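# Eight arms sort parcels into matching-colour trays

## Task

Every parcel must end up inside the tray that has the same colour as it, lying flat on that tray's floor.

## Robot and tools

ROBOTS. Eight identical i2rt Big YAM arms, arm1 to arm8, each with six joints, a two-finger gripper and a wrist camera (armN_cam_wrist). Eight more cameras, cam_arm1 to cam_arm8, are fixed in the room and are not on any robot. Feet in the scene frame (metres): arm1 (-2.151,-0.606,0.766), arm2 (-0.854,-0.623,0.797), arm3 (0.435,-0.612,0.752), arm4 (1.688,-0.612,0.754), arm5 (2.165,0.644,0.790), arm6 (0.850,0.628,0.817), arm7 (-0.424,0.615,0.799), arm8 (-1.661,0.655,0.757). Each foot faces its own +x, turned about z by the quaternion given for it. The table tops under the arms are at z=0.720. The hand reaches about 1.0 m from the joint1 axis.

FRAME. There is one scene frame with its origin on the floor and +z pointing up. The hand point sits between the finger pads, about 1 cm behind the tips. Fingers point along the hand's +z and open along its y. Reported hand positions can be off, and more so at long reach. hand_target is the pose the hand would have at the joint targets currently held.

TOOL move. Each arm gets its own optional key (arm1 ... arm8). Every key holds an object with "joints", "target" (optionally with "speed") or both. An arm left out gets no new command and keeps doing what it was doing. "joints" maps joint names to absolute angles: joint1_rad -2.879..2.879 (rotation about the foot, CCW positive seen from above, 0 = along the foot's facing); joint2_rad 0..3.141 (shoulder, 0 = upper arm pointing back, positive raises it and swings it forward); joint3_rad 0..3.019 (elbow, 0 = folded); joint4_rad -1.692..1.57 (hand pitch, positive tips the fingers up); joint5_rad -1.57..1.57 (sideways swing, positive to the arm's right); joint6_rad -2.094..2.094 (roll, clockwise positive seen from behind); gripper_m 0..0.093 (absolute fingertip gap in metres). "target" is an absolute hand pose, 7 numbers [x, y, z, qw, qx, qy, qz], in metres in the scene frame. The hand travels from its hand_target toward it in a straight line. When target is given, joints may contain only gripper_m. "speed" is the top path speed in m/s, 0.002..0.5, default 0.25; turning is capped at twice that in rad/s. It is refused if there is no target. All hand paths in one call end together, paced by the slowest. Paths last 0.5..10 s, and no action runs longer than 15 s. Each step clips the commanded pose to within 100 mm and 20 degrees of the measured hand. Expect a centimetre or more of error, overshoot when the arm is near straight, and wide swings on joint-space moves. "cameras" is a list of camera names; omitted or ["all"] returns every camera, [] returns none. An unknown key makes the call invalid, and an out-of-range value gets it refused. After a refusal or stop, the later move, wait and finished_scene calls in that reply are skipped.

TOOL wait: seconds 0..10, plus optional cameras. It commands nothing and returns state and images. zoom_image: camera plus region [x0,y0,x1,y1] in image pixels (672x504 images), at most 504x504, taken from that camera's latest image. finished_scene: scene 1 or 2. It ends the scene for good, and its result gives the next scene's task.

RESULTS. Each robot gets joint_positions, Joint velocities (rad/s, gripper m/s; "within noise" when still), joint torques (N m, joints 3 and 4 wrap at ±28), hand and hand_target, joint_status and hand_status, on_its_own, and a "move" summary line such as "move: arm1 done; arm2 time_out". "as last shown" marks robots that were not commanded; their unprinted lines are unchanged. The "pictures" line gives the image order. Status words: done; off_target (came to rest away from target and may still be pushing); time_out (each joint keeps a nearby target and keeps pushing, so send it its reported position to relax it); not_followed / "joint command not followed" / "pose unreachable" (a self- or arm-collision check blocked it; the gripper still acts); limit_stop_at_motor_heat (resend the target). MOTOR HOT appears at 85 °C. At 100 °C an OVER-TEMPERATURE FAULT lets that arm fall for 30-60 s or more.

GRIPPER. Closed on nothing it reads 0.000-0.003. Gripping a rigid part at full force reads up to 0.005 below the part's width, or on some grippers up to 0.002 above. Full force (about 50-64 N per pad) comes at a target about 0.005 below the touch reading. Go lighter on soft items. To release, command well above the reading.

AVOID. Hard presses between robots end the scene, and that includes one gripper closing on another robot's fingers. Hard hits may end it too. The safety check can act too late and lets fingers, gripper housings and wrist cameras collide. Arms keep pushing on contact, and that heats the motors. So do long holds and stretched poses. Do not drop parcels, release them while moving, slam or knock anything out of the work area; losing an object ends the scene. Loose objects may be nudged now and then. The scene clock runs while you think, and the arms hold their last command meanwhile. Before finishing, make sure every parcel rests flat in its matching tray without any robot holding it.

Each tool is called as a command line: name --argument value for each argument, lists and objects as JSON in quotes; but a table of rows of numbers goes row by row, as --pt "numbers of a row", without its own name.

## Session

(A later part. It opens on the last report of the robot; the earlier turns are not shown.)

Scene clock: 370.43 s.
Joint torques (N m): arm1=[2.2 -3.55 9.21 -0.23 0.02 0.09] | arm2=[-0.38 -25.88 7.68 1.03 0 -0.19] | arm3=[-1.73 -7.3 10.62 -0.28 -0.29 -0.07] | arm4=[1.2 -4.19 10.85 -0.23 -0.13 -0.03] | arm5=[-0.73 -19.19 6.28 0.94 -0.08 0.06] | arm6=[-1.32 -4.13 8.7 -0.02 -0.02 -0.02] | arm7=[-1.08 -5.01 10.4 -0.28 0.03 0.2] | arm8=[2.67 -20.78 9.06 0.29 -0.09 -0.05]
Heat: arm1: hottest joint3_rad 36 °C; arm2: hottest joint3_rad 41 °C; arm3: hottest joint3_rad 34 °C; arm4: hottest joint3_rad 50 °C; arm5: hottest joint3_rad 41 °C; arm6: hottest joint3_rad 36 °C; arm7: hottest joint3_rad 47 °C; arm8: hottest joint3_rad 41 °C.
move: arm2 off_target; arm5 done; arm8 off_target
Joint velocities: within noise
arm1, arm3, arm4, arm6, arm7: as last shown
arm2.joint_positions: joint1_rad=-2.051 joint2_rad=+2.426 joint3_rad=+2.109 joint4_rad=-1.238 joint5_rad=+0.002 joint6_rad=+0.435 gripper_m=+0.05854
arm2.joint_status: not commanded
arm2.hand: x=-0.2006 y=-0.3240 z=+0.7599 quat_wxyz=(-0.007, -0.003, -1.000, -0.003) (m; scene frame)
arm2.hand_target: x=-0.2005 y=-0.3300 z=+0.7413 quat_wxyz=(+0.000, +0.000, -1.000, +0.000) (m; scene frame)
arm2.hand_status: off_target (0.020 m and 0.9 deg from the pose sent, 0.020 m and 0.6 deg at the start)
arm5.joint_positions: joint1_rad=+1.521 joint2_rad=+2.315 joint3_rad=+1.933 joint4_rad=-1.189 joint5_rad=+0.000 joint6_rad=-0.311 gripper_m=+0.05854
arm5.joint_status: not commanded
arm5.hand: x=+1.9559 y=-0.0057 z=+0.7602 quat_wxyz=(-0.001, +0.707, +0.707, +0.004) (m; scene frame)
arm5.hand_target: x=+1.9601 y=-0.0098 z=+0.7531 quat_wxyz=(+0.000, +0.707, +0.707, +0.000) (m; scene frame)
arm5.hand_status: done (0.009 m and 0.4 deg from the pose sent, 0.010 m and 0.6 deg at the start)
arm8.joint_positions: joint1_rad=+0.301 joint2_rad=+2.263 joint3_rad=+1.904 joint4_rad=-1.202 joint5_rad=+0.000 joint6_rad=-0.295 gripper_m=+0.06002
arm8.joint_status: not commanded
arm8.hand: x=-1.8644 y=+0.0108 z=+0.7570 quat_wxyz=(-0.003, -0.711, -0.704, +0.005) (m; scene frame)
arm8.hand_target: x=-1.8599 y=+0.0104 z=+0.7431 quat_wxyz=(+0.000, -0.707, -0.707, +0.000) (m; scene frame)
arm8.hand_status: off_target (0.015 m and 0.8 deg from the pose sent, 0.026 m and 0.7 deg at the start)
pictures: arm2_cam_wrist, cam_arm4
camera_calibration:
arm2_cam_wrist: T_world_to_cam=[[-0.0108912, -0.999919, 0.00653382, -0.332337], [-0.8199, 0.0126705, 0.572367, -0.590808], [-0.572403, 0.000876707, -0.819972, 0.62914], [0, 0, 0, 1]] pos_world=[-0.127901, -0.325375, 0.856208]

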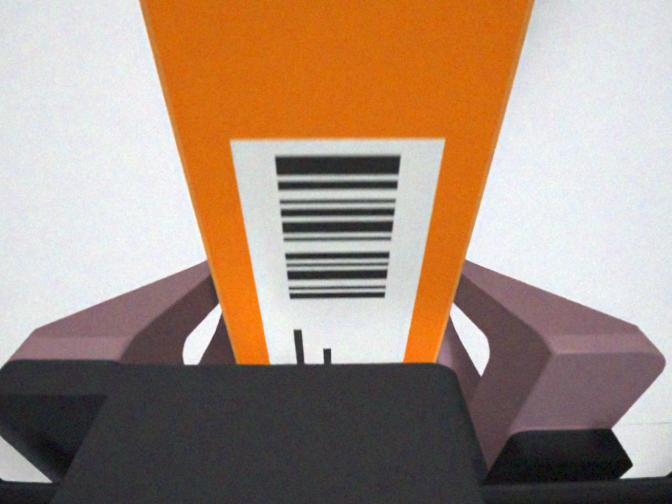

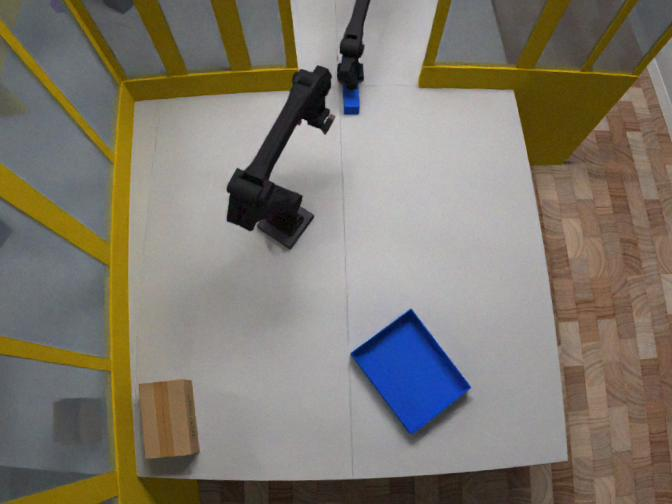

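move --arm8 '{"target":[-1.86,0.01,0.737,0,0.7071,0.7071,0],"speed":0.05}' --arm2 '{"joints":{"gripper_m":0.068}}' --arm5 '{"joints":{"gripper_m":0.068}}' --cameras '[]'

move --arm8 '{"joints":{"gripper_m":0.068}}' --arm2 '{"joints":{"gripper_m":0.093}}' --arm5 '{"joints":{"gripper_m":0.093}}' --cameras '["arm8_cam_wrist","arm2_cam_wrist","arm5_cam_wrist"]'

move --arm8 '{"joints":{"gripper_m":0.093}}' --arm2 '{"target":[-0.20,-0.33,0.92,0,0,1,0],"speed":0.2}' --arm5 '{"target":[1.96,-0.01,0.92,0,0.7071,0.7071,0],"speed":0.2}' --cameras '["arm2_cam_wrist","arm5_cam_wrist"]'

Scene clock: 382.03 s.
Joint torques (N m): arm1=[2.43 -3.96 9.09 -0.16 0.06 0.09] | arm2=[-0.38 -25.93 7.66 0.95 0.01 -0.19] | arm3=[-1.79 -7.24 10.66 -0.31 -0.3 -0.06] | arm4=[1.2 -4.19 10.85 -0.23 -0.13 -0.03] | arm5=[-0.44 -19.14 6.32 0.91 -0.08 0.02] | arm6=[-1.32 -4.19 8.7 0.01 -0.02 -0.02] | arm7=[-1.08 -5.13 10.37 -0.31 0.01 0.21] | arm8=[2.61 -20.84 8.96 0.24 -0.09 -0.07]
Heat: arm1: hottest joint3_rad 36 °C; arm2: hottest joint2_rad 40 °C; arm3: hottest joint3_rad 34 °C; arm4: hottest joint3_rad 50 °C; arm5: hottest joint2_rad 40 °C; arm6: hottest joint3_rad 36 °C; arm7: hottest joint3_rad 47 °C; arm8: hottest joint2_rad 42 °C.
move: arm2 done; arm5 done; arm8 off_target
Joint velocities: within noise
arm1, arm3, arm4, arm6, arm7: as last shown
arm2.joint_positions: joint1_rad=-2.051 joint2_rad=+2.426 joint3_rad=+2.109 joint4_rad=-1.236 joint5_rad=+0.002 joint6_rad=+0.435 gripper_m=+0.06792
arm2.joint_status: all done
arm2.hand: x=-0.2000 y=-0.3238 z=+0.7599 quat_wxyz=(-0.008, -0.003, -1.000, -0.003) (m; scene frame)
arm2.hand_target: x=-0.2005 y=-0.3300 z=+0.7414 quat_wxyz=(+0.000, +0.000, -1.000, +0.000) (m; scene frame)
arm2.hand_status: not commanded
arm5.joint_positions: joint1_rad=+1.521 joint2_rad=+2.318 joint3_rad=+1.933 joint4_rad=-1.184 joint5_rad=+0.000 joint6_rad=-0.311 gripper_m=+0.06788
arm5.joint_status: all done
arm5.hand: x=+1.9557 y=-0.0063 z=+0.7584 quat_wxyz=(+0.000, +0.707, +0.707, +0.003) (m; scene frame)
arm5.hand_target: x=+1.9601 y=-0.0098 z=+0.7530 quat_wxyz=(+0.000, +0.707, +0.707, +0.000) (m; scene frame)
arm5.hand_status: not commanded
arm8.joint_positions: joint1_rad=+0.301 joint2_rad=+2.266 joint3_rad=+1.901 joint4_rad=-1.191 joint5_rad=+0.000 joint6_rad=-0.295 gripper_m=+0.06002
arm8.joint_status: not commanded
arm8.hand: x=-1.8648 y=+0.0097 z=+0.7538 quat_wxyz=(-0.004, -0.711, -0.704, +0.007) (m; scene frame)
arm8.hand_target: x=-1.8599 y=+0.0104 z=+0.7373 quat_wxyz=(+0.000, -0.707, -0.707, +0.000) (m; scene frame)
arm8.hand_status: off_target (0.017 m and 1.1 deg from the pose sent, 0.021 m and 0.8 deg at the start)
pictures: none
No camera images: "cameras" was empty.

Scene clock: 382.63 s.
Joint torques (N m): arm1=[1.85 -3.66 9.16 -0.12 0.05 0.07] | arm2=[-0.38 -25.93 7.66 0.95 0.01 -0.19] | arm3=[-1.73 -7.3 10.63 -0.27 -0.3 -0.06] | arm4=[1.2 -4.19 10.85 -0.23 -0.13 -0.03] | arm5=[-0.03 -19.19 6.08 0.88 -0.1 0.02] | arm6=[-1.26 -4.07 8.7 -0.02 -0.02 -0.02] | arm7=[-1.08 -5.01 10.41 -0.24 0.01 0.2] | arm8=[2.49 -20.84 9.02 0.27 -0.09 -0.07]
Heat: arm1: hottest joint3_rad 36 °C; arm2: hottest joint2_rad 41 °C; arm3: hottest joint3_rad 34 °C; arm4: hottest joint3_rad 50 °C; arm5: hottest joint2_rad 40 °C; arm6: hottest joint3_rad 36 °C; arm7: hottest joint3_rad 47 °C; arm8: hottest joint2_rad 42 °C.
move: arm2 done; arm5 done; arm8 done
Joint velocities: within noise
arm1, arm3, arm4, arm6, arm7: as last shown
arm2.joint_positions: joint1_rad=-2.051 joint2_rad=+2.426 joint3_rad=+2.109 joint4_rad=-1.236 joint5_rad=+0.002 joint6_rad=+0.435 gripper_m=+0.09281
arm2.joint_status: all done
arm2.hand: x=-0.2000 y=-0.3238 z=+0.7599 quat_wxyz=(-0.008, -0.003, -1.000, -0.003) (m; scene frame)
arm2.hand_target: x=-0.2005 y=-0.3300 z=+0.7414 quat_wxyz=(+0.000, +0.000, -1.000, +0.000) (m; scene frame)
arm2.hand_status: not commanded
arm5.joint_positions: joint1_rad=+1.521 joint2_rad=+2.318 joint3_rad=+1.933 joint4_rad=-1.184 joint5_rad=+0.000 joint6_rad=-0.311 gripper_m=+0.09277
arm5.joint_status: all done
arm5.hand: x=+1.9557 y=-0.0063 z=+0.7584 quat_wxyz=(+0.000, +0.707, +0.707, +0.003) (m; scene frame)
arm5.hand_target: x=+1.9602 y=-0.0098 z=+0.7530 quat_wxyz=(+0.000, +0.707, +0.707, +0.000) (m; scene frame)
arm5.hand_status: not commanded
arm8.joint_positions: joint1_rad=+0.301 joint2_rad=+2.266 joint3_rad=+1.901 joint4_rad=-1.191 joint5_rad=+0.000 joint6_rad=-0.295 gripper_m=+0.06791
arm8.joint_status: all done
arm8.hand: x=-1.8648 y=+0.0097 z=+0.7538 quat_wxyz=(-0.004, -0.711, -0.704, +0.007) (m; scene frame)
arm8.hand_target: x=-1.8599 y=+0.0104 z=+0.7373 quat_wxyz=(+0.000, -0.707, -0.707, +0.000) (m; scene frame)
arm8.hand_status: not commanded
pictures: arm2_cam_wrist, arm5_cam_wrist, arm8_cam_wrist
camera_calibration:
arm2_cam_wrist: T_world_to_cam=[[-0.010948, -0.999925, 0.00556878, -0.331415], [-0.82109, 0.0121681, 0.57067, -0.589533], [-0.570694, 0.0016752, -0.821161, 0.63097], [0, 0, 0, 1]] pos_world=[-0.127597, -0.325274, 0.856402]
arm5_cam_wrist: T_world_to_cam=[[-0.999942, 0.0105239, 0.00208736, 1.95517], [0.00981364, 0.81853, 0.57438, -0.441971], [0.00433617, 0.574368, -0.818586, 0.740105], [0, 0, 0, 1]] pos_world=[1.95619, -0.0839017, 0.855618]
arm8_cam_wrist: T_world_to_cam=[[-0.999858, 0.0155257, -0.00649728, -1.85875], [0.00890522, 0.815608, 0.578536, -0.423128], [0.0142814, 0.578396, -0.815631, 0.75634], [0, 0, 0, 1]] pos_world=[-1.86552, -0.0634995, 0.849612]

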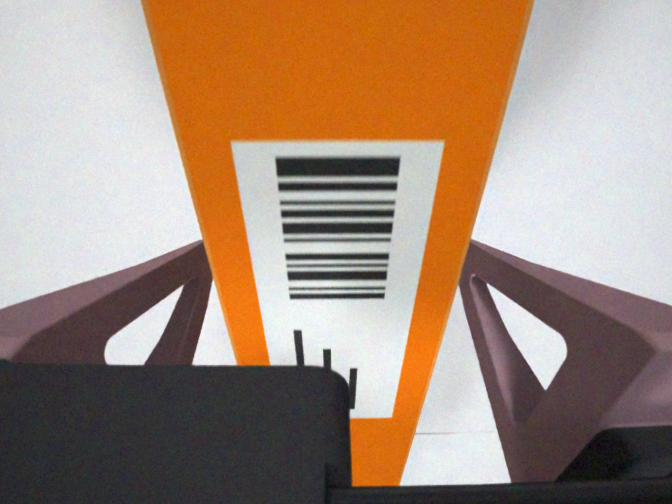

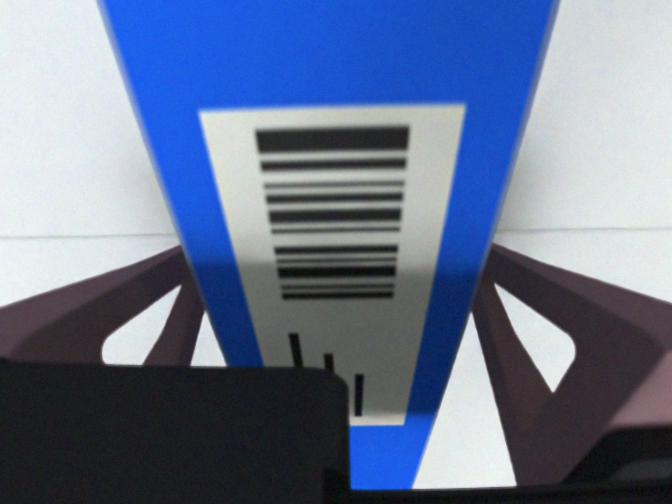

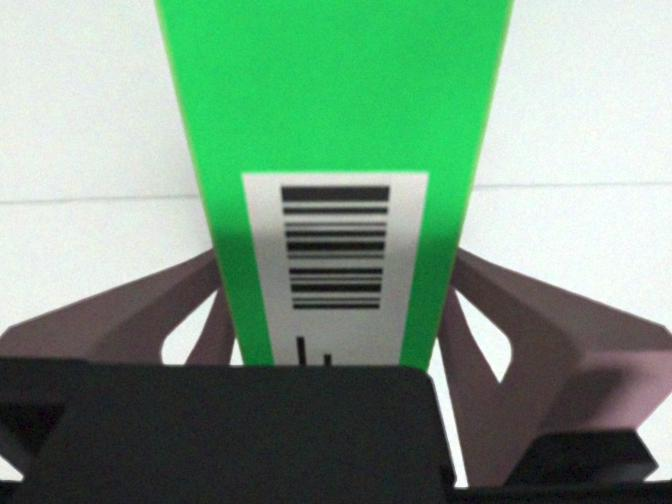

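Scene clock: 384.40 s.
Joint torques (N m): arm1=[2.14 -3.78 9.1 -0.13 0.02 0.08] | arm2=[-0.38 -25.76 11.93 0.14 0.02 -0.19] | arm3=[-1.79 -7.24 10.63 -0.28 -0.3 -0.07] | arm4=[1.2 -4.19 10.86 -0.23 -0.13 -0.03] | arm5=[-0.44 -18.61 10.17 -0.21 -0.1 0.04] | arm6=[-1.32 -4.07 8.7 -0.01 -0.02 -0.02] | arm7=[-1.2 -5.13 10.37 -0.25 0.01 0.2] | arm8=[2.49 -21.25 8.96 0.25 -0.07 -0.05]
Heat: arm1: hottest joint3_rad 36 °C; arm2: hottest joint2_rad 41 °C; arm3: hottest joint3_rad 34 °C; arm4: hottest joint3_rad 50 °C; arm5: hottest joint3_rad 41 °C; arm6: hottest joint3_rad 36 °C; arm7: hottest joint3_rad 47 °C; arm8: hottest joint2_rad 42 °C.
move: arm2 off_target; arm5 off_target; arm8 done
Joint velocities: within noise
arm1.joint_positions: joint1_rad=+1.537 joint2_rad=+0.999 joint3_rad=+1.045 joint4_rad=-1.608 joint5_rad=+0.001 joint6_rad=-0.007 gripper_m=+0.09398
arm1.joint_status: not commanded
arm1.hand: x=-2.0378 y=-0.3726 z=+1.0215 quat_wxyz=(-0.003, +0.531, -0.847, +0.003) (m; scene frame)
arm1.hand_target: x=-2.0416 y=-0.3727 z=+1.0230 quat_wxyz=(+0.001, +0.534, -0.846, +0.005) (m; scene frame)
arm1.hand_status: not commanded
arm2.joint_positions: joint1_rad=-2.051 joint2_rad=+2.320 joint3_rad=+2.328 joint4_rad=-1.595 joint5_rad=+0.002 joint6_rad=+0.435 gripper_m=+0.09288
arm2.joint_status: not commanded
arm2.hand: x=-0.2106 y=-0.3288 z=+0.9164 quat_wxyz=(+0.007, -0.003, -1.000, +0.003) (m; scene frame)
arm2.hand_target: x=-0.2006 y=-0.3301 z=+0.9199 quat_wxyz=(-0.001, +0.000, -1.000, +0.000) (m; scene frame)
arm2.hand_status: off_target (0.011 m and 0.9 deg from the pose sent, 0.160 m and 1.0 deg at the start)
arm3.joint_positions: joint1_rad=+0.214 joint2_rad=+1.011 joint3_rad=+1.033 joint4_rad=-1.608 joint5_rad=+0.004 joint6_rad=-0.408 gripper_m=+0.09396
arm3.joint_status: not commanded
arm3.hand: x=+0.1979 y=-0.5132 z=+1.0009 quat_wxyz=(-0.002, +1.000, +0.006, +0.011) (m; scene frame)
arm3.hand_target: x=+0.1993 y=-0.5107 z=+1.0100 quat_wxyz=(-0.003, +1.000, +0.000, +0.003) (m; scene frame)
arm3.hand_status: not commanded
arm4.joint_positions: joint1_rad=+0.187 joint2_rad=+1.005 joint3_rad=+1.043 joint4_rad=-1.609 joint5_rad=+0.002 joint6_rad=+0.008 gripper_m=+0.09398
arm4.joint_status: not commanded
arm4.hand: x=+1.7992 y=-0.3754 z=+1.0053 quat_wxyz=(+0.007, +0.536, -0.844, +0.002) (m; scene frame)
arm4.hand_target: x=+1.7953 y=-0.3752 z=+1.0093 quat_wxyz=(+0.007, +0.545, -0.839, +0.001) (m; scene frame)
arm4.hand_status: not commanded
arm5.joint_positions: joint1_rad=+1.521 joint2_rad=+2.201 joint3_rad=+2.108 joint4_rad=-1.510 joint5_rad=+0.000 joint6_rad=-0.311 gripper_m=+0.09286
arm5.joint_status: not commanded
arm5.hand: x=+1.9585 y=+0.0033 z=+0.9011 quat_wxyz=(-0.008, +0.707, +0.707, +0.018) (m; scene frame)
arm5.hand_target: x=+1.9603 y=-0.0091 z=+0.9201 quat_wxyz=(+0.000, +0.707, +0.707, +0.000) (m; scene frame)
arm5.hand_status: off_target (0.023 m and 2.2 deg from the pose sent, 0.162 m and 0.3 deg at the start)
arm6.joint_positions: joint1_rad=-1.271 joint2_rad=+1.015 joint3_rad=+1.046 joint4_rad=-1.616 joint5_rad=+0.001 joint6_rad=-0.327 gripper_m=+0.05942
arm6.joint_status: not commanded
arm6.hand: x=+0.7693 y=+0.3833 z=+1.0712 quat_wxyz=(+0.004, -0.704, -0.710, -0.006) (m; scene frame)
arm6.hand_target: x=+0.7678 y=+0.3859 z=+1.0763 quat_wxyz=(+0.000, -0.710, -0.705, +0.000) (m; scene frame)
arm6.hand_status: not commanded
arm7.joint_positions: joint1_rad=-1.241 joint2_rad=+1.004 joint3_rad=+1.048 joint4_rad=-1.609 joint5_rad=-0.002 joint6_rad=-0.009 gripper_m=+0.09395
arm7.joint_status: not commanded
arm7.hand: x=-0.5025 y=+0.3678 z=+1.0557 quat_wxyz=(-0.001, -0.805, -0.593, +0.001) (m; scene frame)
arm7.hand_target: x=-0.5042 y=+0.3712 z=+1.0577 quat_wxyz=(+0.001, -0.810, -0.586, +0.000) (m; scene frame)
arm7.hand_status: not commanded
arm8.joint_positions: joint1_rad=+0.301 joint2_rad=+2.266 joint3_rad=+1.901 joint4_rad=-1.191 joint5_rad=+0.000 joint6_rad=-0.295 gripper_m=+0.09290
arm8.joint_status: all done
arm8.hand: x=-1.8648 y=+0.0097 z=+0.7538 quat_wxyz=(-0.004, -0.711, -0.704, +0.007) (m; scene frame)
arm8.hand_target: x=-1.8599 y=+0.0104 z=+0.7373 quat_wxyz=(+0.000, -0.707, -0.707, +0.000) (m; scene frame)
arm8.hand_status: not commanded
pictures: arm2_cam_wrist, arm5_cam_wrist
camera_calibration:
arm2_cam_wrist: T_world_to_cam=[[-0.0104897, -0.999756, 0.0194505, -0.35], [-0.80393, 0.019999, 0.594387, -0.703031], [-0.594631, -0.00940194, -0.803944, 0.729031], [0, 0, 0, 1]] pos_world=[-0.135355, -0.329, 1.01078]
arm5_cam_wrist: T_world_to_cam=[[-0.999914, 0.010531, -0.00778183, 1.96638], [0.00375605, 0.799997, 0.599992, -0.543033], [0.012544, 0.599912, -0.799968, 0.818506], [0, 0, 0, 1]] pos_world=[1.95798, -0.0773145, 0.995896]

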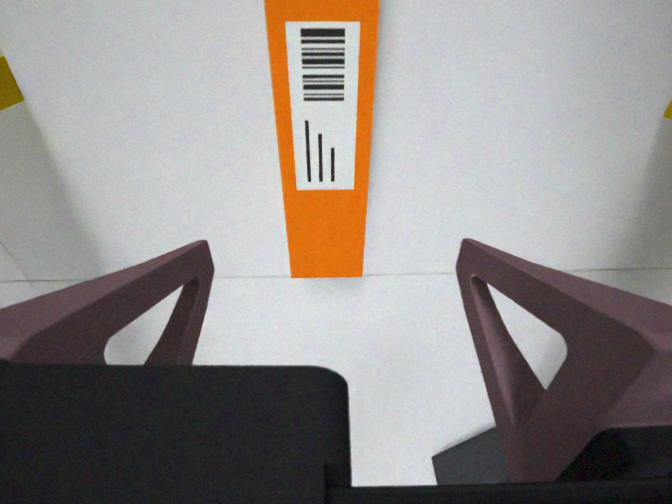

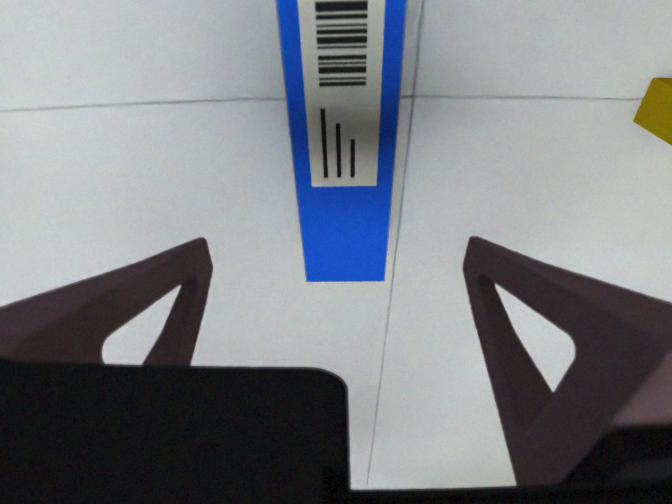

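move --arm8 '{"target":[-1.86,0.01,0.92,0,0.7071,0.7071,0],"speed":0.2}' --arm2 '{"joints":{"joint2_rad":1.0,"joint3_rad":1.05,"joint4_rad":-1.62}}' --arm5 '{"joints":{"joint2_rad":1.0,"joint3_rad":1.05,"joint4_rad":-1.62}}' --arm3 '{"joints":{"joint1_rad":0.2,"joint6_rad":-0.41}}' --arm4 '{"joints":{"joint1_rad":0.2,"joint6_rad":-0.42}}' --arm1 '{"joints":{"joint1_rad":1.54,"joint6_rad":-0.44}}' --cameras '["cam_arm3","cam_arm4","cam_arm8"]'

Scene clock: 394.50 s.
Joint torques (N m): arm1=[1.2 -3.84 8.96 -0.12 0 -0.08] | arm2=[-0.38 -6.36 8.16 0.4 0.02 -0.19] | arm3=[-1.73 -7.3 10.66 -0.31 -0.3 -0.06] | arm4=[1.2 -4.19 10.85 -0.24 -0.15 -0.04] | arm5=[-0.62 -3.43 6.94 0.02 -0.09 -0.02] | arm6=[-1.32 -4.07 8.72 0.01 -0.03 -0.02] | arm7=[-1.03 -5.07 10.39 -0.21 0.02 0.2] | arm8=[2.61 -21.19 14.61 -0.65 -0.08 -0.07]
Heat: arm1: hottest joint3_rad 36 °C; arm2: hottest joint3_rad 43 °C; arm3: hottest joint3_rad 34 °C; arm4: hottest joint3_rad 51 °C; arm5: hottest joint3_rad 42 °C; arm6: hottest joint3_rad 36 °C; arm7: hottest joint3_rad 47 °C; arm8: hottest joint2_rad 42 °C.
move: arm1 done; arm2 done; arm3 done; arm4 done; arm5 done; arm8 off_target
Joint velocities: within noise
arm1.joint_positions: joint1_rad=+1.537 joint2_rad=+0.999 joint3_rad=+1.045 joint4_rad=-1.608 joint5_rad=+0.001 joint6_rad=-0.432 gripper_m=+0.09398
arm1.joint_status: all done
arm1.hand: x=-2.0378 y=-0.3726 z=+1.0215 quat_wxyz=(-0.002, +0.698, -0.716, +0.004) (m; scene frame)
arm1.hand_target: x=-2.0394 y=-0.3738 z=+1.0230 quat_wxyz=(+0.002, +0.702, -0.712, +0.005) (m; scene frame)
arm1.hand_status: not commanded
arm2.joint_positions: joint1_rad=-2.051 joint2_rad=+1.006 joint3_rad=+1.053 joint4_rad=-1.616 joint5_rad=+0.002 joint6_rad=+0.435 gripper_m=+0.09289
arm2.joint_status: all done
arm2.hand: x=-0.6188 y=-0.5162 z=+1.0564 quat_wxyz=(-0.001, -0.003, -1.000, +0.000) (m; scene frame)
arm2.hand_target: x=-0.6202 y=-0.5188 z=+1.0567 quat_wxyz=(-0.001, +0.000, -1.000, +0.000) (m; scene frame)
arm2.hand_status: not commanded
arm3.joint_positions: joint1_rad=+0.214 joint2_rad=+1.011 joint3_rad=+1.033 joint4_rad=-1.608 joint5_rad=+0.004 joint6_rad=-0.408 gripper_m=+0.09396
arm3.joint_status: all done
arm3.hand: x=+0.1980 y=-0.5131 z=+1.0009 quat_wxyz=(-0.002, +1.000, +0.006, +0.011) (m; scene frame)
arm3.hand_target: x=+0.1994 y=-0.5106 z=+1.0100 quat_wxyz=(-0.003, +1.000, +0.000, +0.003) (m; scene frame)
arm3.hand_status: not commanded
arm4.joint_positions: joint1_rad=+0.187 joint2_rad=+1.005 joint3_rad=+1.043 joint4_rad=-1.609 joint5_rad=+0.001 joint6_rad=-0.411 gripper_m=+0.09398
arm4.joint_status: all done
arm4.hand: x=+1.7991 y=-0.3753 z=+1.0053 quat_wxyz=(+0.008, +0.700, -0.714, +0.000) (m; scene frame)
arm4.hand_target: x=+1.7953 y=-0.3752 z=+1.0093 quat_wxyz=(+0.007, +0.707, -0.707, -0.001) (m; scene frame)
arm4.hand_status: not commanded
arm5.joint_positions: joint1_rad=+1.521 joint2_rad=+1.009 joint3_rad=+1.047 joint4_rad=-1.614 joint5_rad=+0.000 joint6_rad=-0.311 gripper_m=+0.09286
arm5.joint_status: all done
arm5.hand: x=+2.0846 y=+0.3970 z=+1.0445 quat_wxyz=(-0.002, +0.707, +0.707, +0.006) (m; scene frame)
arm5.hand_target: x=+2.0869 y=+0.3983 z=+1.0477 quat_wxyz=(-0.001, +0.707, +0.707, +0.003) (m; scene frame)
arm5.hand_status: not commanded
arm6, arm7: as last shown
arm8.joint_positions: joint1_rad=+0.301 joint2_rad=+2.163 joint3_rad=+2.132 joint4_rad=-1.571 joint5_rad=+0.000 joint6_rad=-0.295 gripper_m=+0.09290
arm8.joint_status: not commanded
arm8.hand: x=-1.8609 y=+0.0224 z=+0.9077 quat_wxyz=(+0.006, -0.711, -0.703, -0.013) (m; scene frame)
arm8.hand_target: x=-1.8598 y=+0.0107 z=+0.9200 quat_wxyz=(+0.000, -0.707, -0.707, +0.001) (m; scene frame)
arm8.hand_status: off_target (0.017 m and 1.8 deg from the pose sent, 0.166 m and 1.1 deg at the start)
pictures: cam_arm3, cam_arm4, cam_arm8

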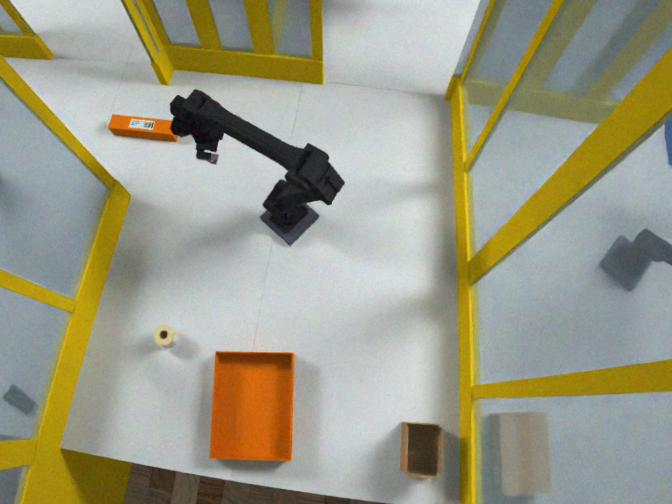

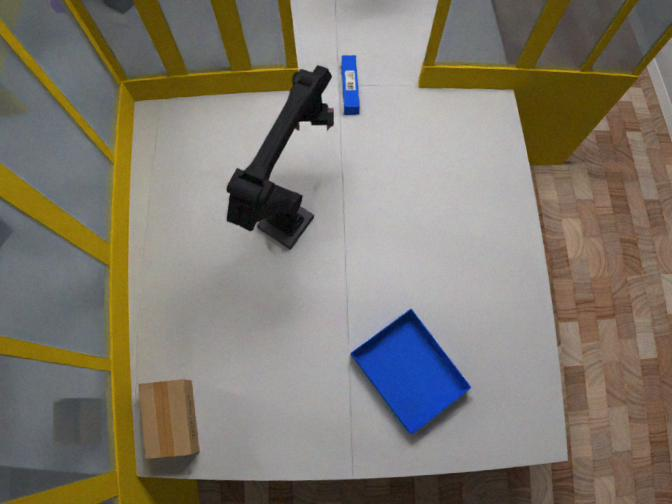

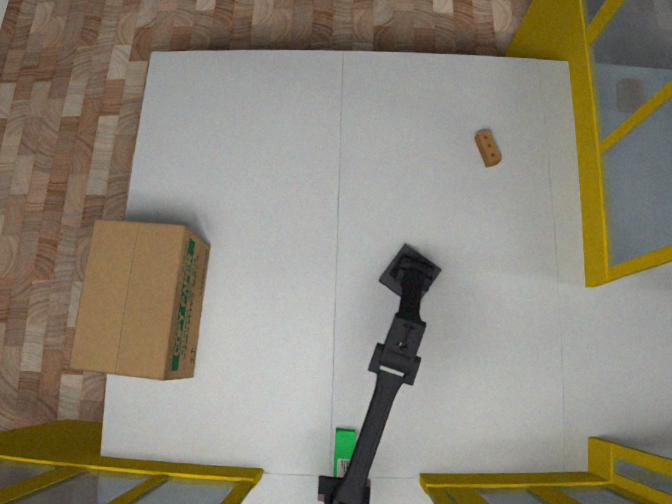

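Now arm3 and arm4 go out; arm8 tucks.

move --arm8 '{"joints":{"joint2_rad":1.0,"joint3_rad":1.05,"joint4_rad":-1.62}}' --arm3 '{"target":[-0.20,-0.324,0.89,0,1,0,0],"speed":0.3}' --arm4 '{"target":[1.956,-0.006,0.89,0,-0.7071,0.7071,0],"speed":0.3}' --cameras '["arm3_cam_wrist","arm4_cam_wrist","cam_arm3"]'

Scene clock: 403.87 s.
Joint torques (N m): arm1=[1.67 -4.01 9.11 -0.2 -0.02 -0.06] | arm2=[-0.38 -6.36 8.16 0.4 0.02 -0.19] | arm3=[-2.02 -23.65 14.3 -0.34 -0.31 -0.22] | arm4=[1.44 -16.38 14.6 -0.29 -0.01 0.03] | arm5=[-0.38 -3.9 6.97 0.2 -0.08 0.04] | arm6=[-1.38 -4.13 8.7 -0.01 -0.02 -0.02] | arm7=[-0.97 -4.95 10.4 -0.24 0.02 0.21] | arm8=[2.26 -5.3 9.44 -0.35 -0.1 -0.06]
Heat: arm1: hottest joint3_rad 36 °C; arm2: hottest joint3_rad 41 °C; arm3: hottest joint3_rad 34 °C; arm4: hottest joint3_rad 51 °C; arm5: hottest joint3_rad 42 °C; arm6: hottest joint3_rad 36 °C; arm7: hottest joint3_rad 48 °C; arm8: hottest joint2_rad 41 °C.
move: arm3 off_target; arm4 off_target; arm8 done
Joint velocities: within noise
arm1, arm2, arm5, arm6, arm7: as last shown
arm1.joint_positions: joint1_rad=+1.537 joint2_rad=+0.999 joint3_rad=+1.045 joint4_rad=-1.608 joint5_rad=+0.001 joint6_rad=-0.433 gripper_m=+0.09398
arm3.joint_positions: joint1_rad=+0.198 joint2_rad=+2.237 joint3_rad=+2.205 joint4_rad=-1.566 joint5_rad=-0.003 joint6_rad=-0.412 gripper_m=+0.09396
arm3.joint_status: not commanded
arm3.hand: x=-0.1921 y=-0.3380 z=+0.8777 quat_wxyz=(+0.004, +1.000, -0.001, +0.015) (m; scene frame)
arm3.hand_target: x=-0.1990 y=-0.3243 z=+0.8900 quat_wxyz=(-0.001, +1.000, +0.000, -0.001) (m; scene frame)
arm3.hand_status: off_target (0.020 m and 1.8 deg from the pose sent, 0.454 m and 1.4 deg at the start)
arm4.joint_positions: joint1_rad=+0.191 joint2_rad=+2.082 joint3_rad=+1.982 joint4_rad=-1.469 joint5_rad=+0.004 joint6_rad=-0.411 gripper_m=+0.09398
arm4.joint_status: not commanded
arm4.hand: x=+1.9584 y=-0.0220 z=+0.8884 quat_wxyz=(+0.006, +0.701, -0.713, +0.001) (m; scene frame)
arm4.hand_target: x=+1.9556 y=-0.0067 z=+0.8900 quat_wxyz=(-0.001, +0.707, -0.707, +0.000) (m; scene frame)
arm4.hand_status: off_target (0.016 m and 1.1 deg from the pose sent, 0.418 m and 1.5 deg at the start)
arm8.joint_positions: joint1_rad=+0.301 joint2_rad=+1.011 joint3_rad=+1.055 joint4_rad=-1.616 joint5_rad=+0.000 joint6_rad=-0.295 gripper_m=+0.09290
arm8.joint_status: all done
arm8.hand: x=-1.7394 y=+0.4081 z=+1.0163 quat_wxyz=(+0.000, -0.711, -0.704, +0.000) (m; scene frame)
arm8.hand_target: x=-1.7367 y=+0.4110 z=+1.0169 quat_wxyz=(+0.000, -0.707, -0.707, +0.001) (m; scene frame)
arm8.hand_status: not commanded
pictures: arm3_cam_wrist, arm4_cam_wrist, cam_arm3
camera_calibration:
arm3_cam_wrist: T_world_to_cam=[[0.00624632, 0.999979, 0.00185689, 0.336439], [0.795502, -0.00609421, 0.605921, -0.375185], [0.605919, -0.00230762, -0.795523, 0.937926], [0, 0, 0, 1]] pos_world=[-0.271948, -0.336554, 0.972849]
arm4_cam_wrist: T_world_to_cam=[[0.999988, -0.00179944, 0.00457253, -1.96513], [-0.00414751, -0.808105, 0.589024, -0.528197], [0.00263517, -0.589036, -0.808103, 0.824766], [0, 0, 0, 1]] pos_world=[1.96074, 0.0554415, 0.986602]

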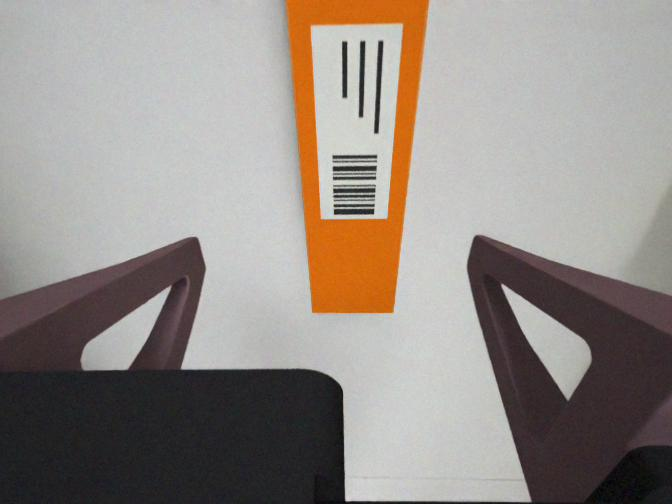

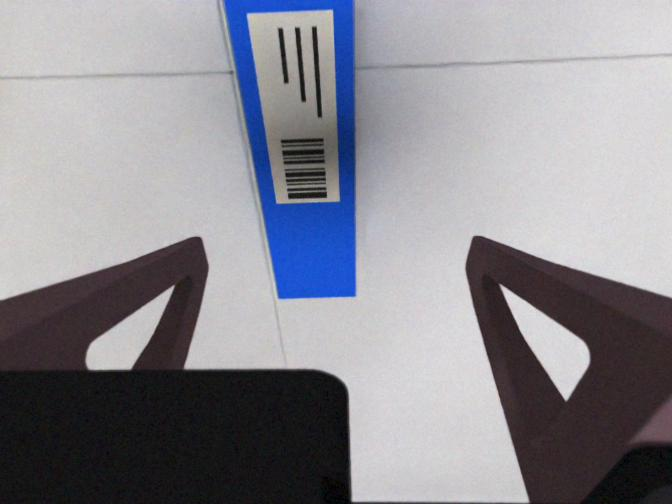

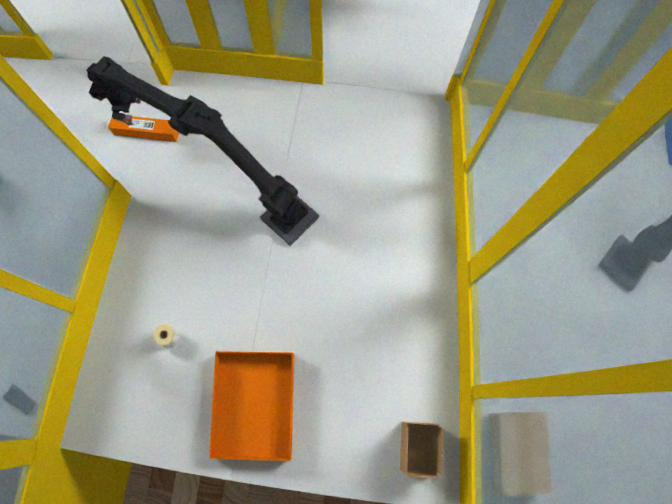

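move --arm3 '{"target":[-0.204,-0.316,0.80,0,1,0,0],"speed":0.15}' --arm4 '{"target":[1.941,-0.002,0.80,0,-0.7224,0.6915,0],"speed":0.15}' --arm1 '{"target":[-1.865,0.012,0.89,0,-0.7071,0.7071,0],"speed":0.3}' --cameras '["arm3_cam_wrist","arm4_cam_wrist","arm1_cam_wrist"]'

Scene clock: 433.00 s.
Joint torques (N m): arm1=[2.14 -19.19 12.45 -0.24 -0.06 -0.04] | arm2=[-0.38 -6.36 8.17 0.4 0.02 -0.19] | arm3=[-2.02 -24.47 9.24 0.64 -0.31 -0.21] | arm4=[1.44 -16.73 9.46 0.77 -0.02 -0.03] | arm5=[-0.21 -3.96 7.12 -0.03 -0.12 0.02] | arm6=[-1.32 -4.13 8.69 -0.02 -0.02 -0.02] | arm7=[-1.03 -4.95 10.39 -0.32 0 0.2] | arm8=[2.55 -5.19 9.48 -0.24 -0.07 -0.07]
Heat: arm1: hottest joint3_rad 37 °C; arm2: hottest joint3_rad 40 °C; arm3: hottest joint3_rad 37 °C; arm4: hottest joint3_rad 50 °C; arm5: hottest joint3_rad 41 °C; arm6: hottest joint3_rad 36 °C; arm7: hottest joint3_rad 48 °C; arm8: hottest joint3_rad 39 °C.
move: arm1 off_target; arm3 off_target; arm4 off_target
Joint velocities: within noise
arm1.joint_positions: joint1_rad=+1.546 joint2_rad=+2.163 joint3_rad=+2.072 joint4_rad=-1.485 joint5_rad=-0.004 joint6_rad=-0.433 gripper_m=+0.09398
arm1.joint_status: not commanded
arm1.hand: x=-1.8618 y=-0.0024 z=+0.8869 quat_wxyz=(+0.005, +0.701, -0.713, +0.004) (m; scene frame)
arm1.hand_target: x=-1.8652 y=+0.0114 z=+0.8900 quat_wxyz=(-0.001, +0.707, -0.707, +0.000) (m; scene frame)
arm1.hand_status: off_target (0.015 m and 1.2 deg from the pose sent, 0.442 m and 1.5 deg at the start)
arm2, arm6, arm7, arm8: as last shown
arm3.joint_positions: joint1_rad=+0.192 joint2_rad=+2.300 joint3_rad=+2.131 joint4_rad=-1.404 joint5_rad=-0.003 joint6_rad=-0.419 gripper_m=+0.09396
arm3.joint_status: not commanded
arm3.hand: x=-0.2051 y=-0.3271 z=+0.8073 quat_wxyz=(-0.001, +1.000, +0.000, +0.003) (m; scene frame)
arm3.hand_target: x=-0.2038 y=-0.3162 z=+0.8002 quat_wxyz=(+0.000, +1.000, +0.000, +0.000) (m; scene frame)
arm3.hand_status: off_target (0.013 m and 0.4 deg from the pose sent, 0.082 m and 1.7 deg at the start)
arm4.joint_positions: joint1_rad=+0.214 joint2_rad=+2.129 joint3_rad=+1.883 joint4_rad=-1.287 joint5_rad=+0.005 joint6_rad=-0.426 gripper_m=+0.09398
arm4.joint_status: not commanded
arm4.hand: x=+1.9495 y=-0.0049 z=+0.8216 quat_wxyz=(-0.011, +0.714, -0.700, -0.005) (m; scene frame)
arm4.hand_target: x=+1.9408 y=-0.0027 z=+0.8003 quat_wxyz=(+0.000, +0.722, -0.692, +0.000) (m; scene frame)
arm4.hand_status: off_target (0.023 m and 1.9 deg from the pose sent, 0.092 m and 3.5 deg at the start)
arm5.joint_positions: joint1_rad=+1.522 joint2_rad=+1.009 joint3_rad=+1.047 joint4_rad=-1.614 joint5_rad=+0.000 joint6_rad=-0.311 gripper_m=+0.09286
arm5.joint_status: not commanded
arm5.hand: x=+2.0847 y=+0.3970 z=+1.0445 quat_wxyz=(-0.002, +0.707, +0.707, +0.006) (m; scene frame)
arm5.hand_target: x=+2.0870 y=+0.3983 z=+1.0477 quat_wxyz=(-0.001, +0.707, +0.707, +0.003) (m; scene frame)
arm5.hand_status: not commanded
pictures: arm1_cam_wrist, arm3_cam_wrist, arm4_cam_wrist
camera_calibration:
arm1_cam_wrist: T_world_to_cam=[[0.999457, -0.0322186, -0.00691973, 1.86782], [-0.0220871, -0.810793, 0.584916, -0.55711], [-0.0244556, -0.584445, -0.811064, 0.799001], [0, 0, 0, 1]] pos_world=[-1.85957, 0.07545, 0.986829]
arm3_cam_wrist: T_world_to_cam=[[0.00506376, 0.999919, 0.0117058, 0.317571], [0.809598, -0.0109704, 0.586882, -0.305444], [0.586962, 0.00650517, -0.809588, 0.900118], [0, 0, 0, 1]] pos_world=[-0.282656, -0.326752, 0.904267]
arm4_cam_wrist: T_world_to_cam=[[0.999204, 0.0345093, 0.01999, -1.96678], [0.0172896, -0.826526, 0.562632, -0.495285], [0.0359383, -0.561839, -0.826466, 0.730997], [0, 0, 0, 1]] pos_world=[1.94751, 0.0692086, 0.922123]

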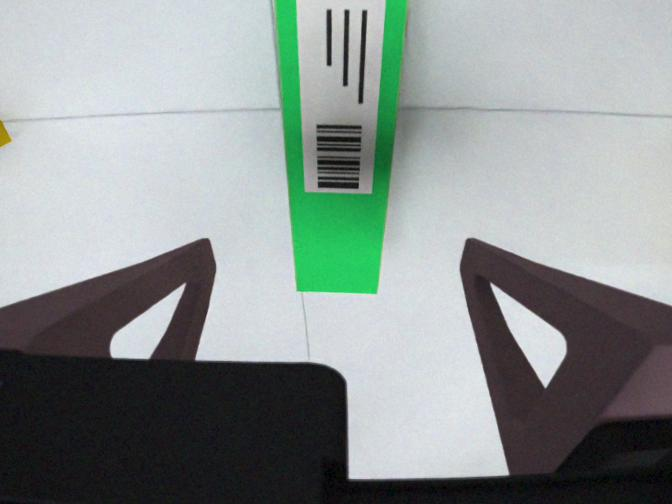

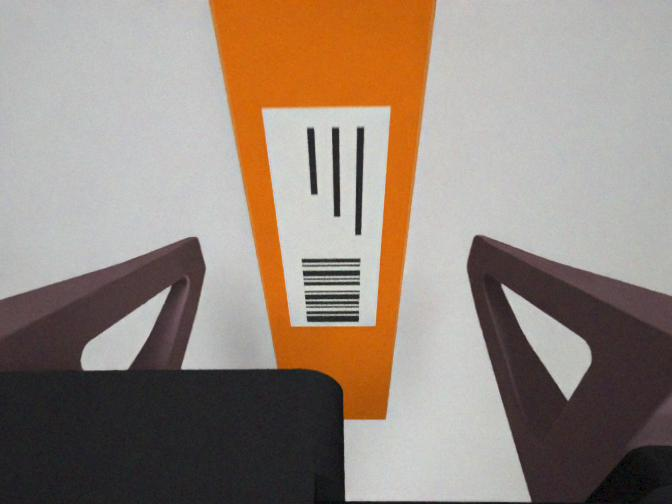

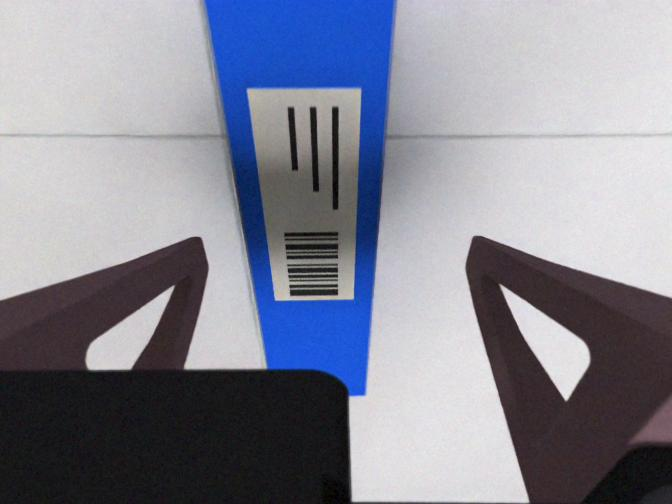

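move --arm3 '{"target":[-0.204,-0.319,0.758,0,1,0,0],"speed":0.08}' --arm4 '{"target":[1.933,0.001,0.758,0,-0.7224,0.6915,0],"speed":0.08}' --arm1 '{"target":[-1.863,0.027,0.79,0,-0.6927,0.7212,0],"speed":0.15}' --cameras '["arm3_cam_wrist","arm4_cam_wrist","arm1_cam_wrist"]'

Scene clock: 453.37 s.
Joint torques (N m): arm1=[2.02 -20.01 8.54 0.8 -0.03 0.06] | arm2=[-0.38 -6.36 8.16 0.4 0.02 -0.19] | arm3=[-1.67 -24.64 9.11 0.62 -0.3 -0.18] | arm4=[1.38 -16.97 9.28 0.76 -0.02 0.08] | arm5=[0.09 -3.78 6.86 0.2 -0.08 0.02] | arm6=[-1.26 -4.13 8.72 -0.01 -0.02 -0.02] | arm7=[-1.2 -5.07 10.4 -0.27 0.02 0.21] | arm8=[2.49 -5.25 9.4 -0.29 -0.09 -0.07]
Heat: arm1: hottest joint3_rad 38 °C; arm2: hottest joint3_rad 39 °C; arm3: hottest joint3_rad 37 °C; arm4: hottest joint3_rad 50 °C; arm5: hottest joint3_rad 41 °C; arm6: hottest joint3_rad 36 °C; arm7: hottest joint3_rad 48 °C; arm8: hottest joint3_rad 39 °C.
move: arm1 off_target; arm3 done; arm4 off_target
Joint velocities: within noise
arm1.joint_positions: joint1_rad=+1.553 joint2_rad=+2.276 joint3_rad=+2.042 joint4_rad=-1.326 joint5_rad=-0.005 joint6_rad=-0.397 gripper_m=+0.09398
arm1.joint_status: not commanded
arm1.hand: x=-1.8557 y=+0.0211 z=+0.8008 quat_wxyz=(-0.002, +0.691, -0.723, +0.001) (m; scene frame)
arm1.hand_target: x=-1.8632 y=+0.0268 z=+0.7901 quat_wxyz=(+0.000, +0.693, -0.721, +0.000) (m; scene frame)
arm1.hand_status: off_target (0.014 m and 0.3 deg from the pose sent, 0.101 m and 1.6 deg at the start)
arm2, arm5, arm6, arm7, arm8: as last shown
arm3.joint_positions: joint1_rad=+0.192 joint2_rad=+2.330 joint3_rad=+2.069 joint4_rad=-1.314 joint5_rad=-0.003 joint6_rad=-0.419 gripper_m=+0.09396
arm3.joint_status: not commanded
arm3.hand: x=-0.2040 y=-0.3273 z=+0.7639 quat_wxyz=(-0.001, +1.000, +0.000, +0.004) (m; scene frame)
arm3.hand_target: x=-0.2038 y=-0.3192 z=+0.7580 quat_wxyz=(+0.000, +1.000, +0.000, +0.000) (m; scene frame)
arm3.hand_status: done (0.010 m and 0.5 deg from the pose sent, 0.050 m and 0.4 deg at the start)
arm4.joint_positions: joint1_rad=+0.227 joint2_rad=+2.170 joint3_rad=+1.836 joint4_rad=-1.201 joint5_rad=+0.005 joint6_rad=-0.426 gripper_m=+0.09398
arm4.joint_status: not commanded
arm4.hand: x=+1.9417 y=-0.0008 z=+0.7786 quat_wxyz=(-0.010, +0.719, -0.695, -0.005) (m; scene frame)
arm4.hand_target: x=+1.9329 y=+0.0003 z=+0.7582 quat_wxyz=(+0.000, +0.722, -0.691, +0.000) (m; scene frame)
arm4.hand_status: off_target (0.022 m and 1.4 deg from the pose sent, 0.066 m and 1.9 deg at the start)
pictures: arm1_cam_wrist, arm3_cam_wrist, arm4_cam_wrist
camera_calibration:
arm1_cam_wrist: T_world_to_cam=[[0.998183, -0.0602432, -0.001203, 1.85557], [-0.048669, -0.817856, 0.573361, -0.527563], [-0.035525, -0.572261, -0.819302, 0.728819], [0, 0, 0, 1]] pos_world=[-1.85198, 0.0973889, 0.901839]
arm3_cam_wrist: T_world_to_cam=[[0.00502753, 0.99993, 0.0107169, 0.318921], [0.808341, -0.0103729, 0.588623, -0.282323], [0.588693, 0.00570359, -0.808337, 0.86338], [0, 0, 0, 1]] pos_world=[-0.281655, -0.326752, 0.860665]
arm4_cam_wrist: T_world_to_cam=[[0.998662, 0.0479242, 0.0194478, -1.95682], [0.0286154, -0.825211, 0.5641, -0.490668], [0.0430825, -0.562788, -0.825478, 0.68346], [0, 0, 0, 1]] pos_world=[1.9388, 0.0735182, 0.879022]

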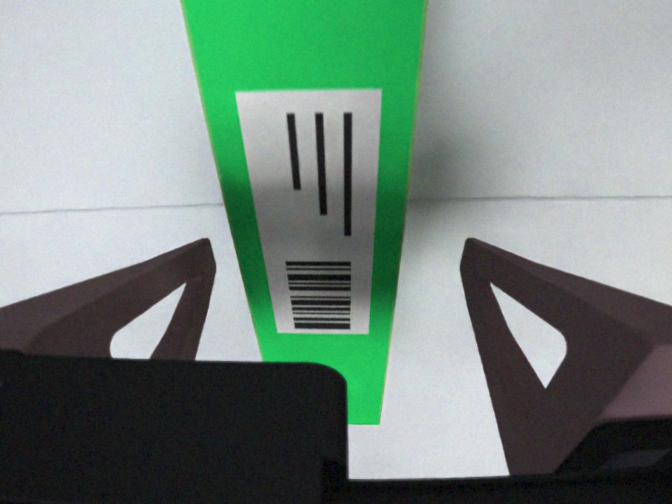

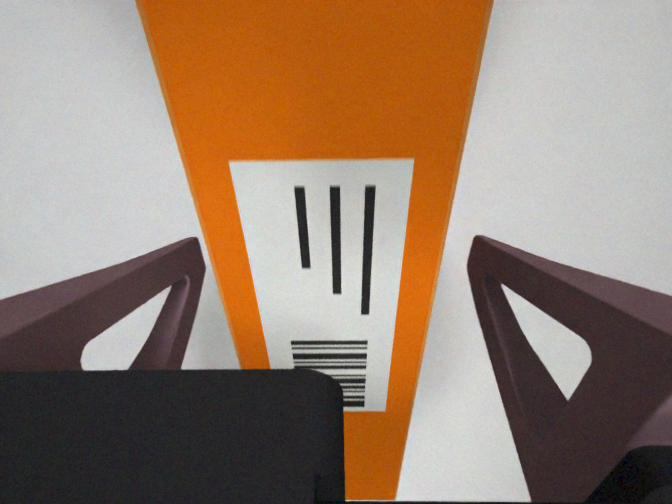

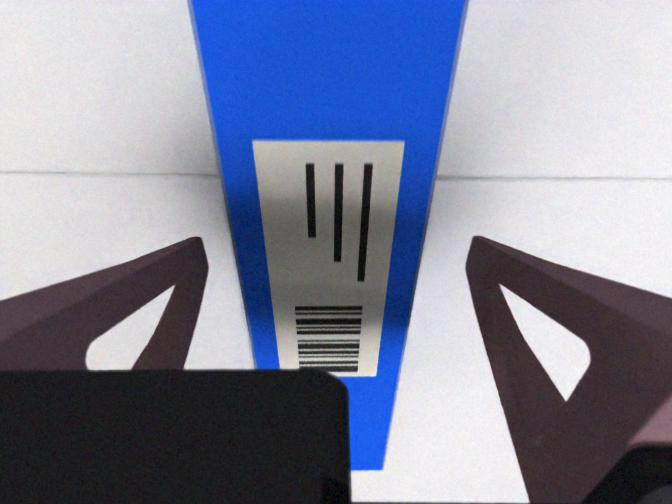

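move --arm3 '{"target":[-0.204,-0.319,0.750,0,1,0,0],"speed":0.06}' --arm4 '{"target":[1.933,0.001,0.737,0,-0.7224,0.6915,0],"speed":0.06}' --arm1 '{"target":[-1.871,0.025,0.745,0,-0.6927,0.7212,0],"speed":0.08}' --cameras '["arm4_cam_wrist","arm1_cam_wrist"]'

Scene clock: 462.43 s.
Joint torques (N m): arm1=[1.96 -19.84 7.66 0.8 -0.04 0.07] | arm2=[-0.38 -6.36 8.16 0.4 0.02 -0.19] | arm3=[-1.67 -24.23 8.85 0.69 -0.3 -0.16] | arm4=[1.38 -16.97 9.06 0.75 -0.02 0.08] | arm5=[-0.21 -3.02 6.94 0.13 -0.09 -0.01] | arm6=[-1.26 -4.07 8.72 -0.01 -0.02 -0.02] | arm7=[-1.14 -4.95 10.4 -0.32 0.01 0.2] | arm8=[2.49 -5.3 9.44 -0.32 -0.08 -0.05]
Heat: arm1: hottest joint3_rad 39 °C; arm2: hottest joint3_rad 39 °C; arm3: hottest joint3_rad 36 °C; arm4: hottest joint3_rad 49 °C; arm5: hottest joint3_rad 41 °C; arm6: hottest joint3_rad 36 °C; arm7: hottest joint3_rad 48 °C; arm8: hottest joint3_rad 39 °C.
move: arm1 off_target; arm3 off_target; arm4 off_target
Joint velocities: within noise
arm1.joint_positions: joint1_rad=+1.564 joint2_rad=+2.296 joint3_rad=+1.978 joint4_rad=-1.226 joint5_rad=-0.005 joint6_rad=-0.386 gripper_m=+0.09398
arm1.joint_status: not commanded
arm1.hand: x=-1.8620 y=+0.0238 z=+0.7640 quat_wxyz=(-0.009, +0.691, -0.723, -0.002) (m; scene frame)
arm1.hand_target: x=-1.8711 y=+0.0244 z=+0.7452 quat_wxyz=(+0.000, +0.693, -0.721, +0.000) (m; scene frame)
arm1.hand_status: off_target (0.021 m and 1.1 deg from the pose sent, 0.058 m and 0.3 deg at the start)
arm2, arm5, arm6, arm7, arm8: as last shown
arm3.joint_positions: joint1_rad=+0.192 joint2_rad=+2.332 joint3_rad=+2.063 joint4_rad=-1.299 joint5_rad=-0.004 joint6_rad=-0.419 gripper_m=+0.09396
arm3.joint_status: not commanded
arm3.hand: x=-0.2052 y=-0.3267 z=+0.7602 quat_wxyz=(-0.002, +1.000, +0.000, +0.001) (m; scene frame)
arm3.hand_target: x=-0.2038 y=-0.3193 z=+0.7500 quat_wxyz=(+0.000, +1.000, +0.000, +0.000) (m; scene frame)
arm3.hand_status: off_target (0.013 m and 0.2 deg from the pose sent, 0.016 m and 0.5 deg at the start)
arm4.joint_positions: joint1_rad=+0.227 joint2_rad=+2.192 joint3_rad=+1.820 joint4_rad=-1.161 joint5_rad=+0.005 joint6_rad=-0.426 gripper_m=+0.09398
arm4.joint_status: not commanded
arm4.hand: x=+1.9421 y=+0.0004 z=+0.7589 quat_wxyz=(-0.011, +0.719, -0.695, -0.005) (m; scene frame)
arm4.hand_target: x=+1.9329 y=+0.0003 z=+0.7374 quat_wxyz=(+0.000, +0.722, -0.691, +0.000) (m; scene frame)
arm4.hand_status: off_target (0.024 m and 1.5 deg from the pose sent, 0.043 m and 1.4 deg at the start)
pictures: arm1_cam_wrist, arm4_cam_wrist
camera_calibration:
arm1_cam_wrist: T_world_to_cam=[[0.998175, -0.0602212, 0.00457113, 1.85759], [-0.05242, -0.826303, 0.560781, -0.50166], [-0.0299937, -0.559997, -0.827952, 0.71661], [0, 0, 0, 1]] pos_world=[-1.859, 0.0986421, 0.866149]
arm4_cam_wrist: T_world_to_cam=[[0.998645, 0.047867, 0.0204103, -1.95758], [0.0281199, -0.826437, 0.562327, -0.476279], [0.0437847, -0.560991, -0.826663, 0.667436], [0, 0, 0, 1]] pos_world=[1.9391, 0.0745147, 0.859524]

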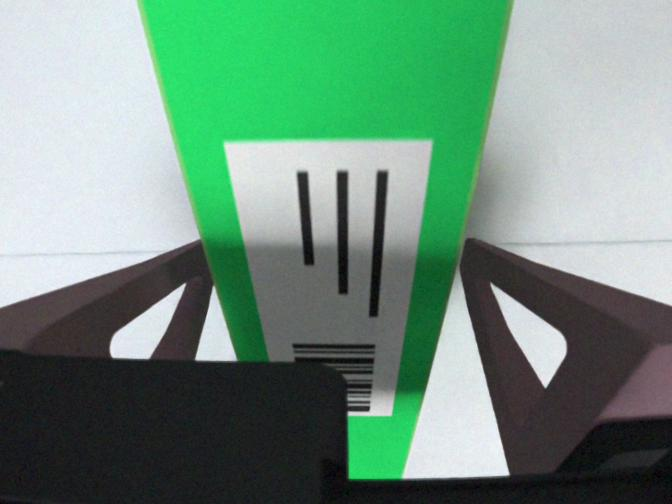

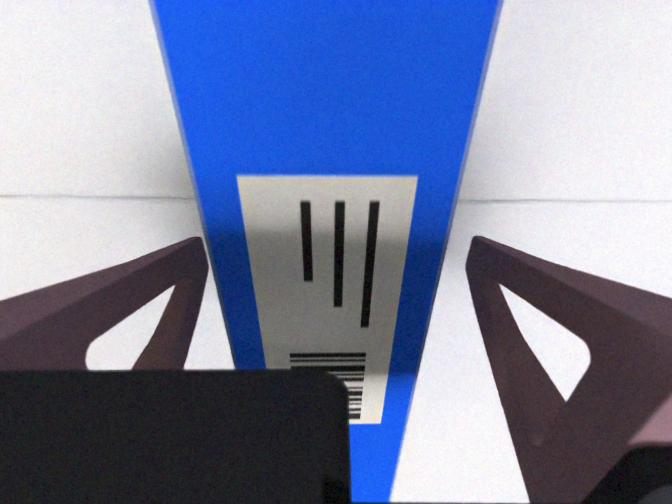

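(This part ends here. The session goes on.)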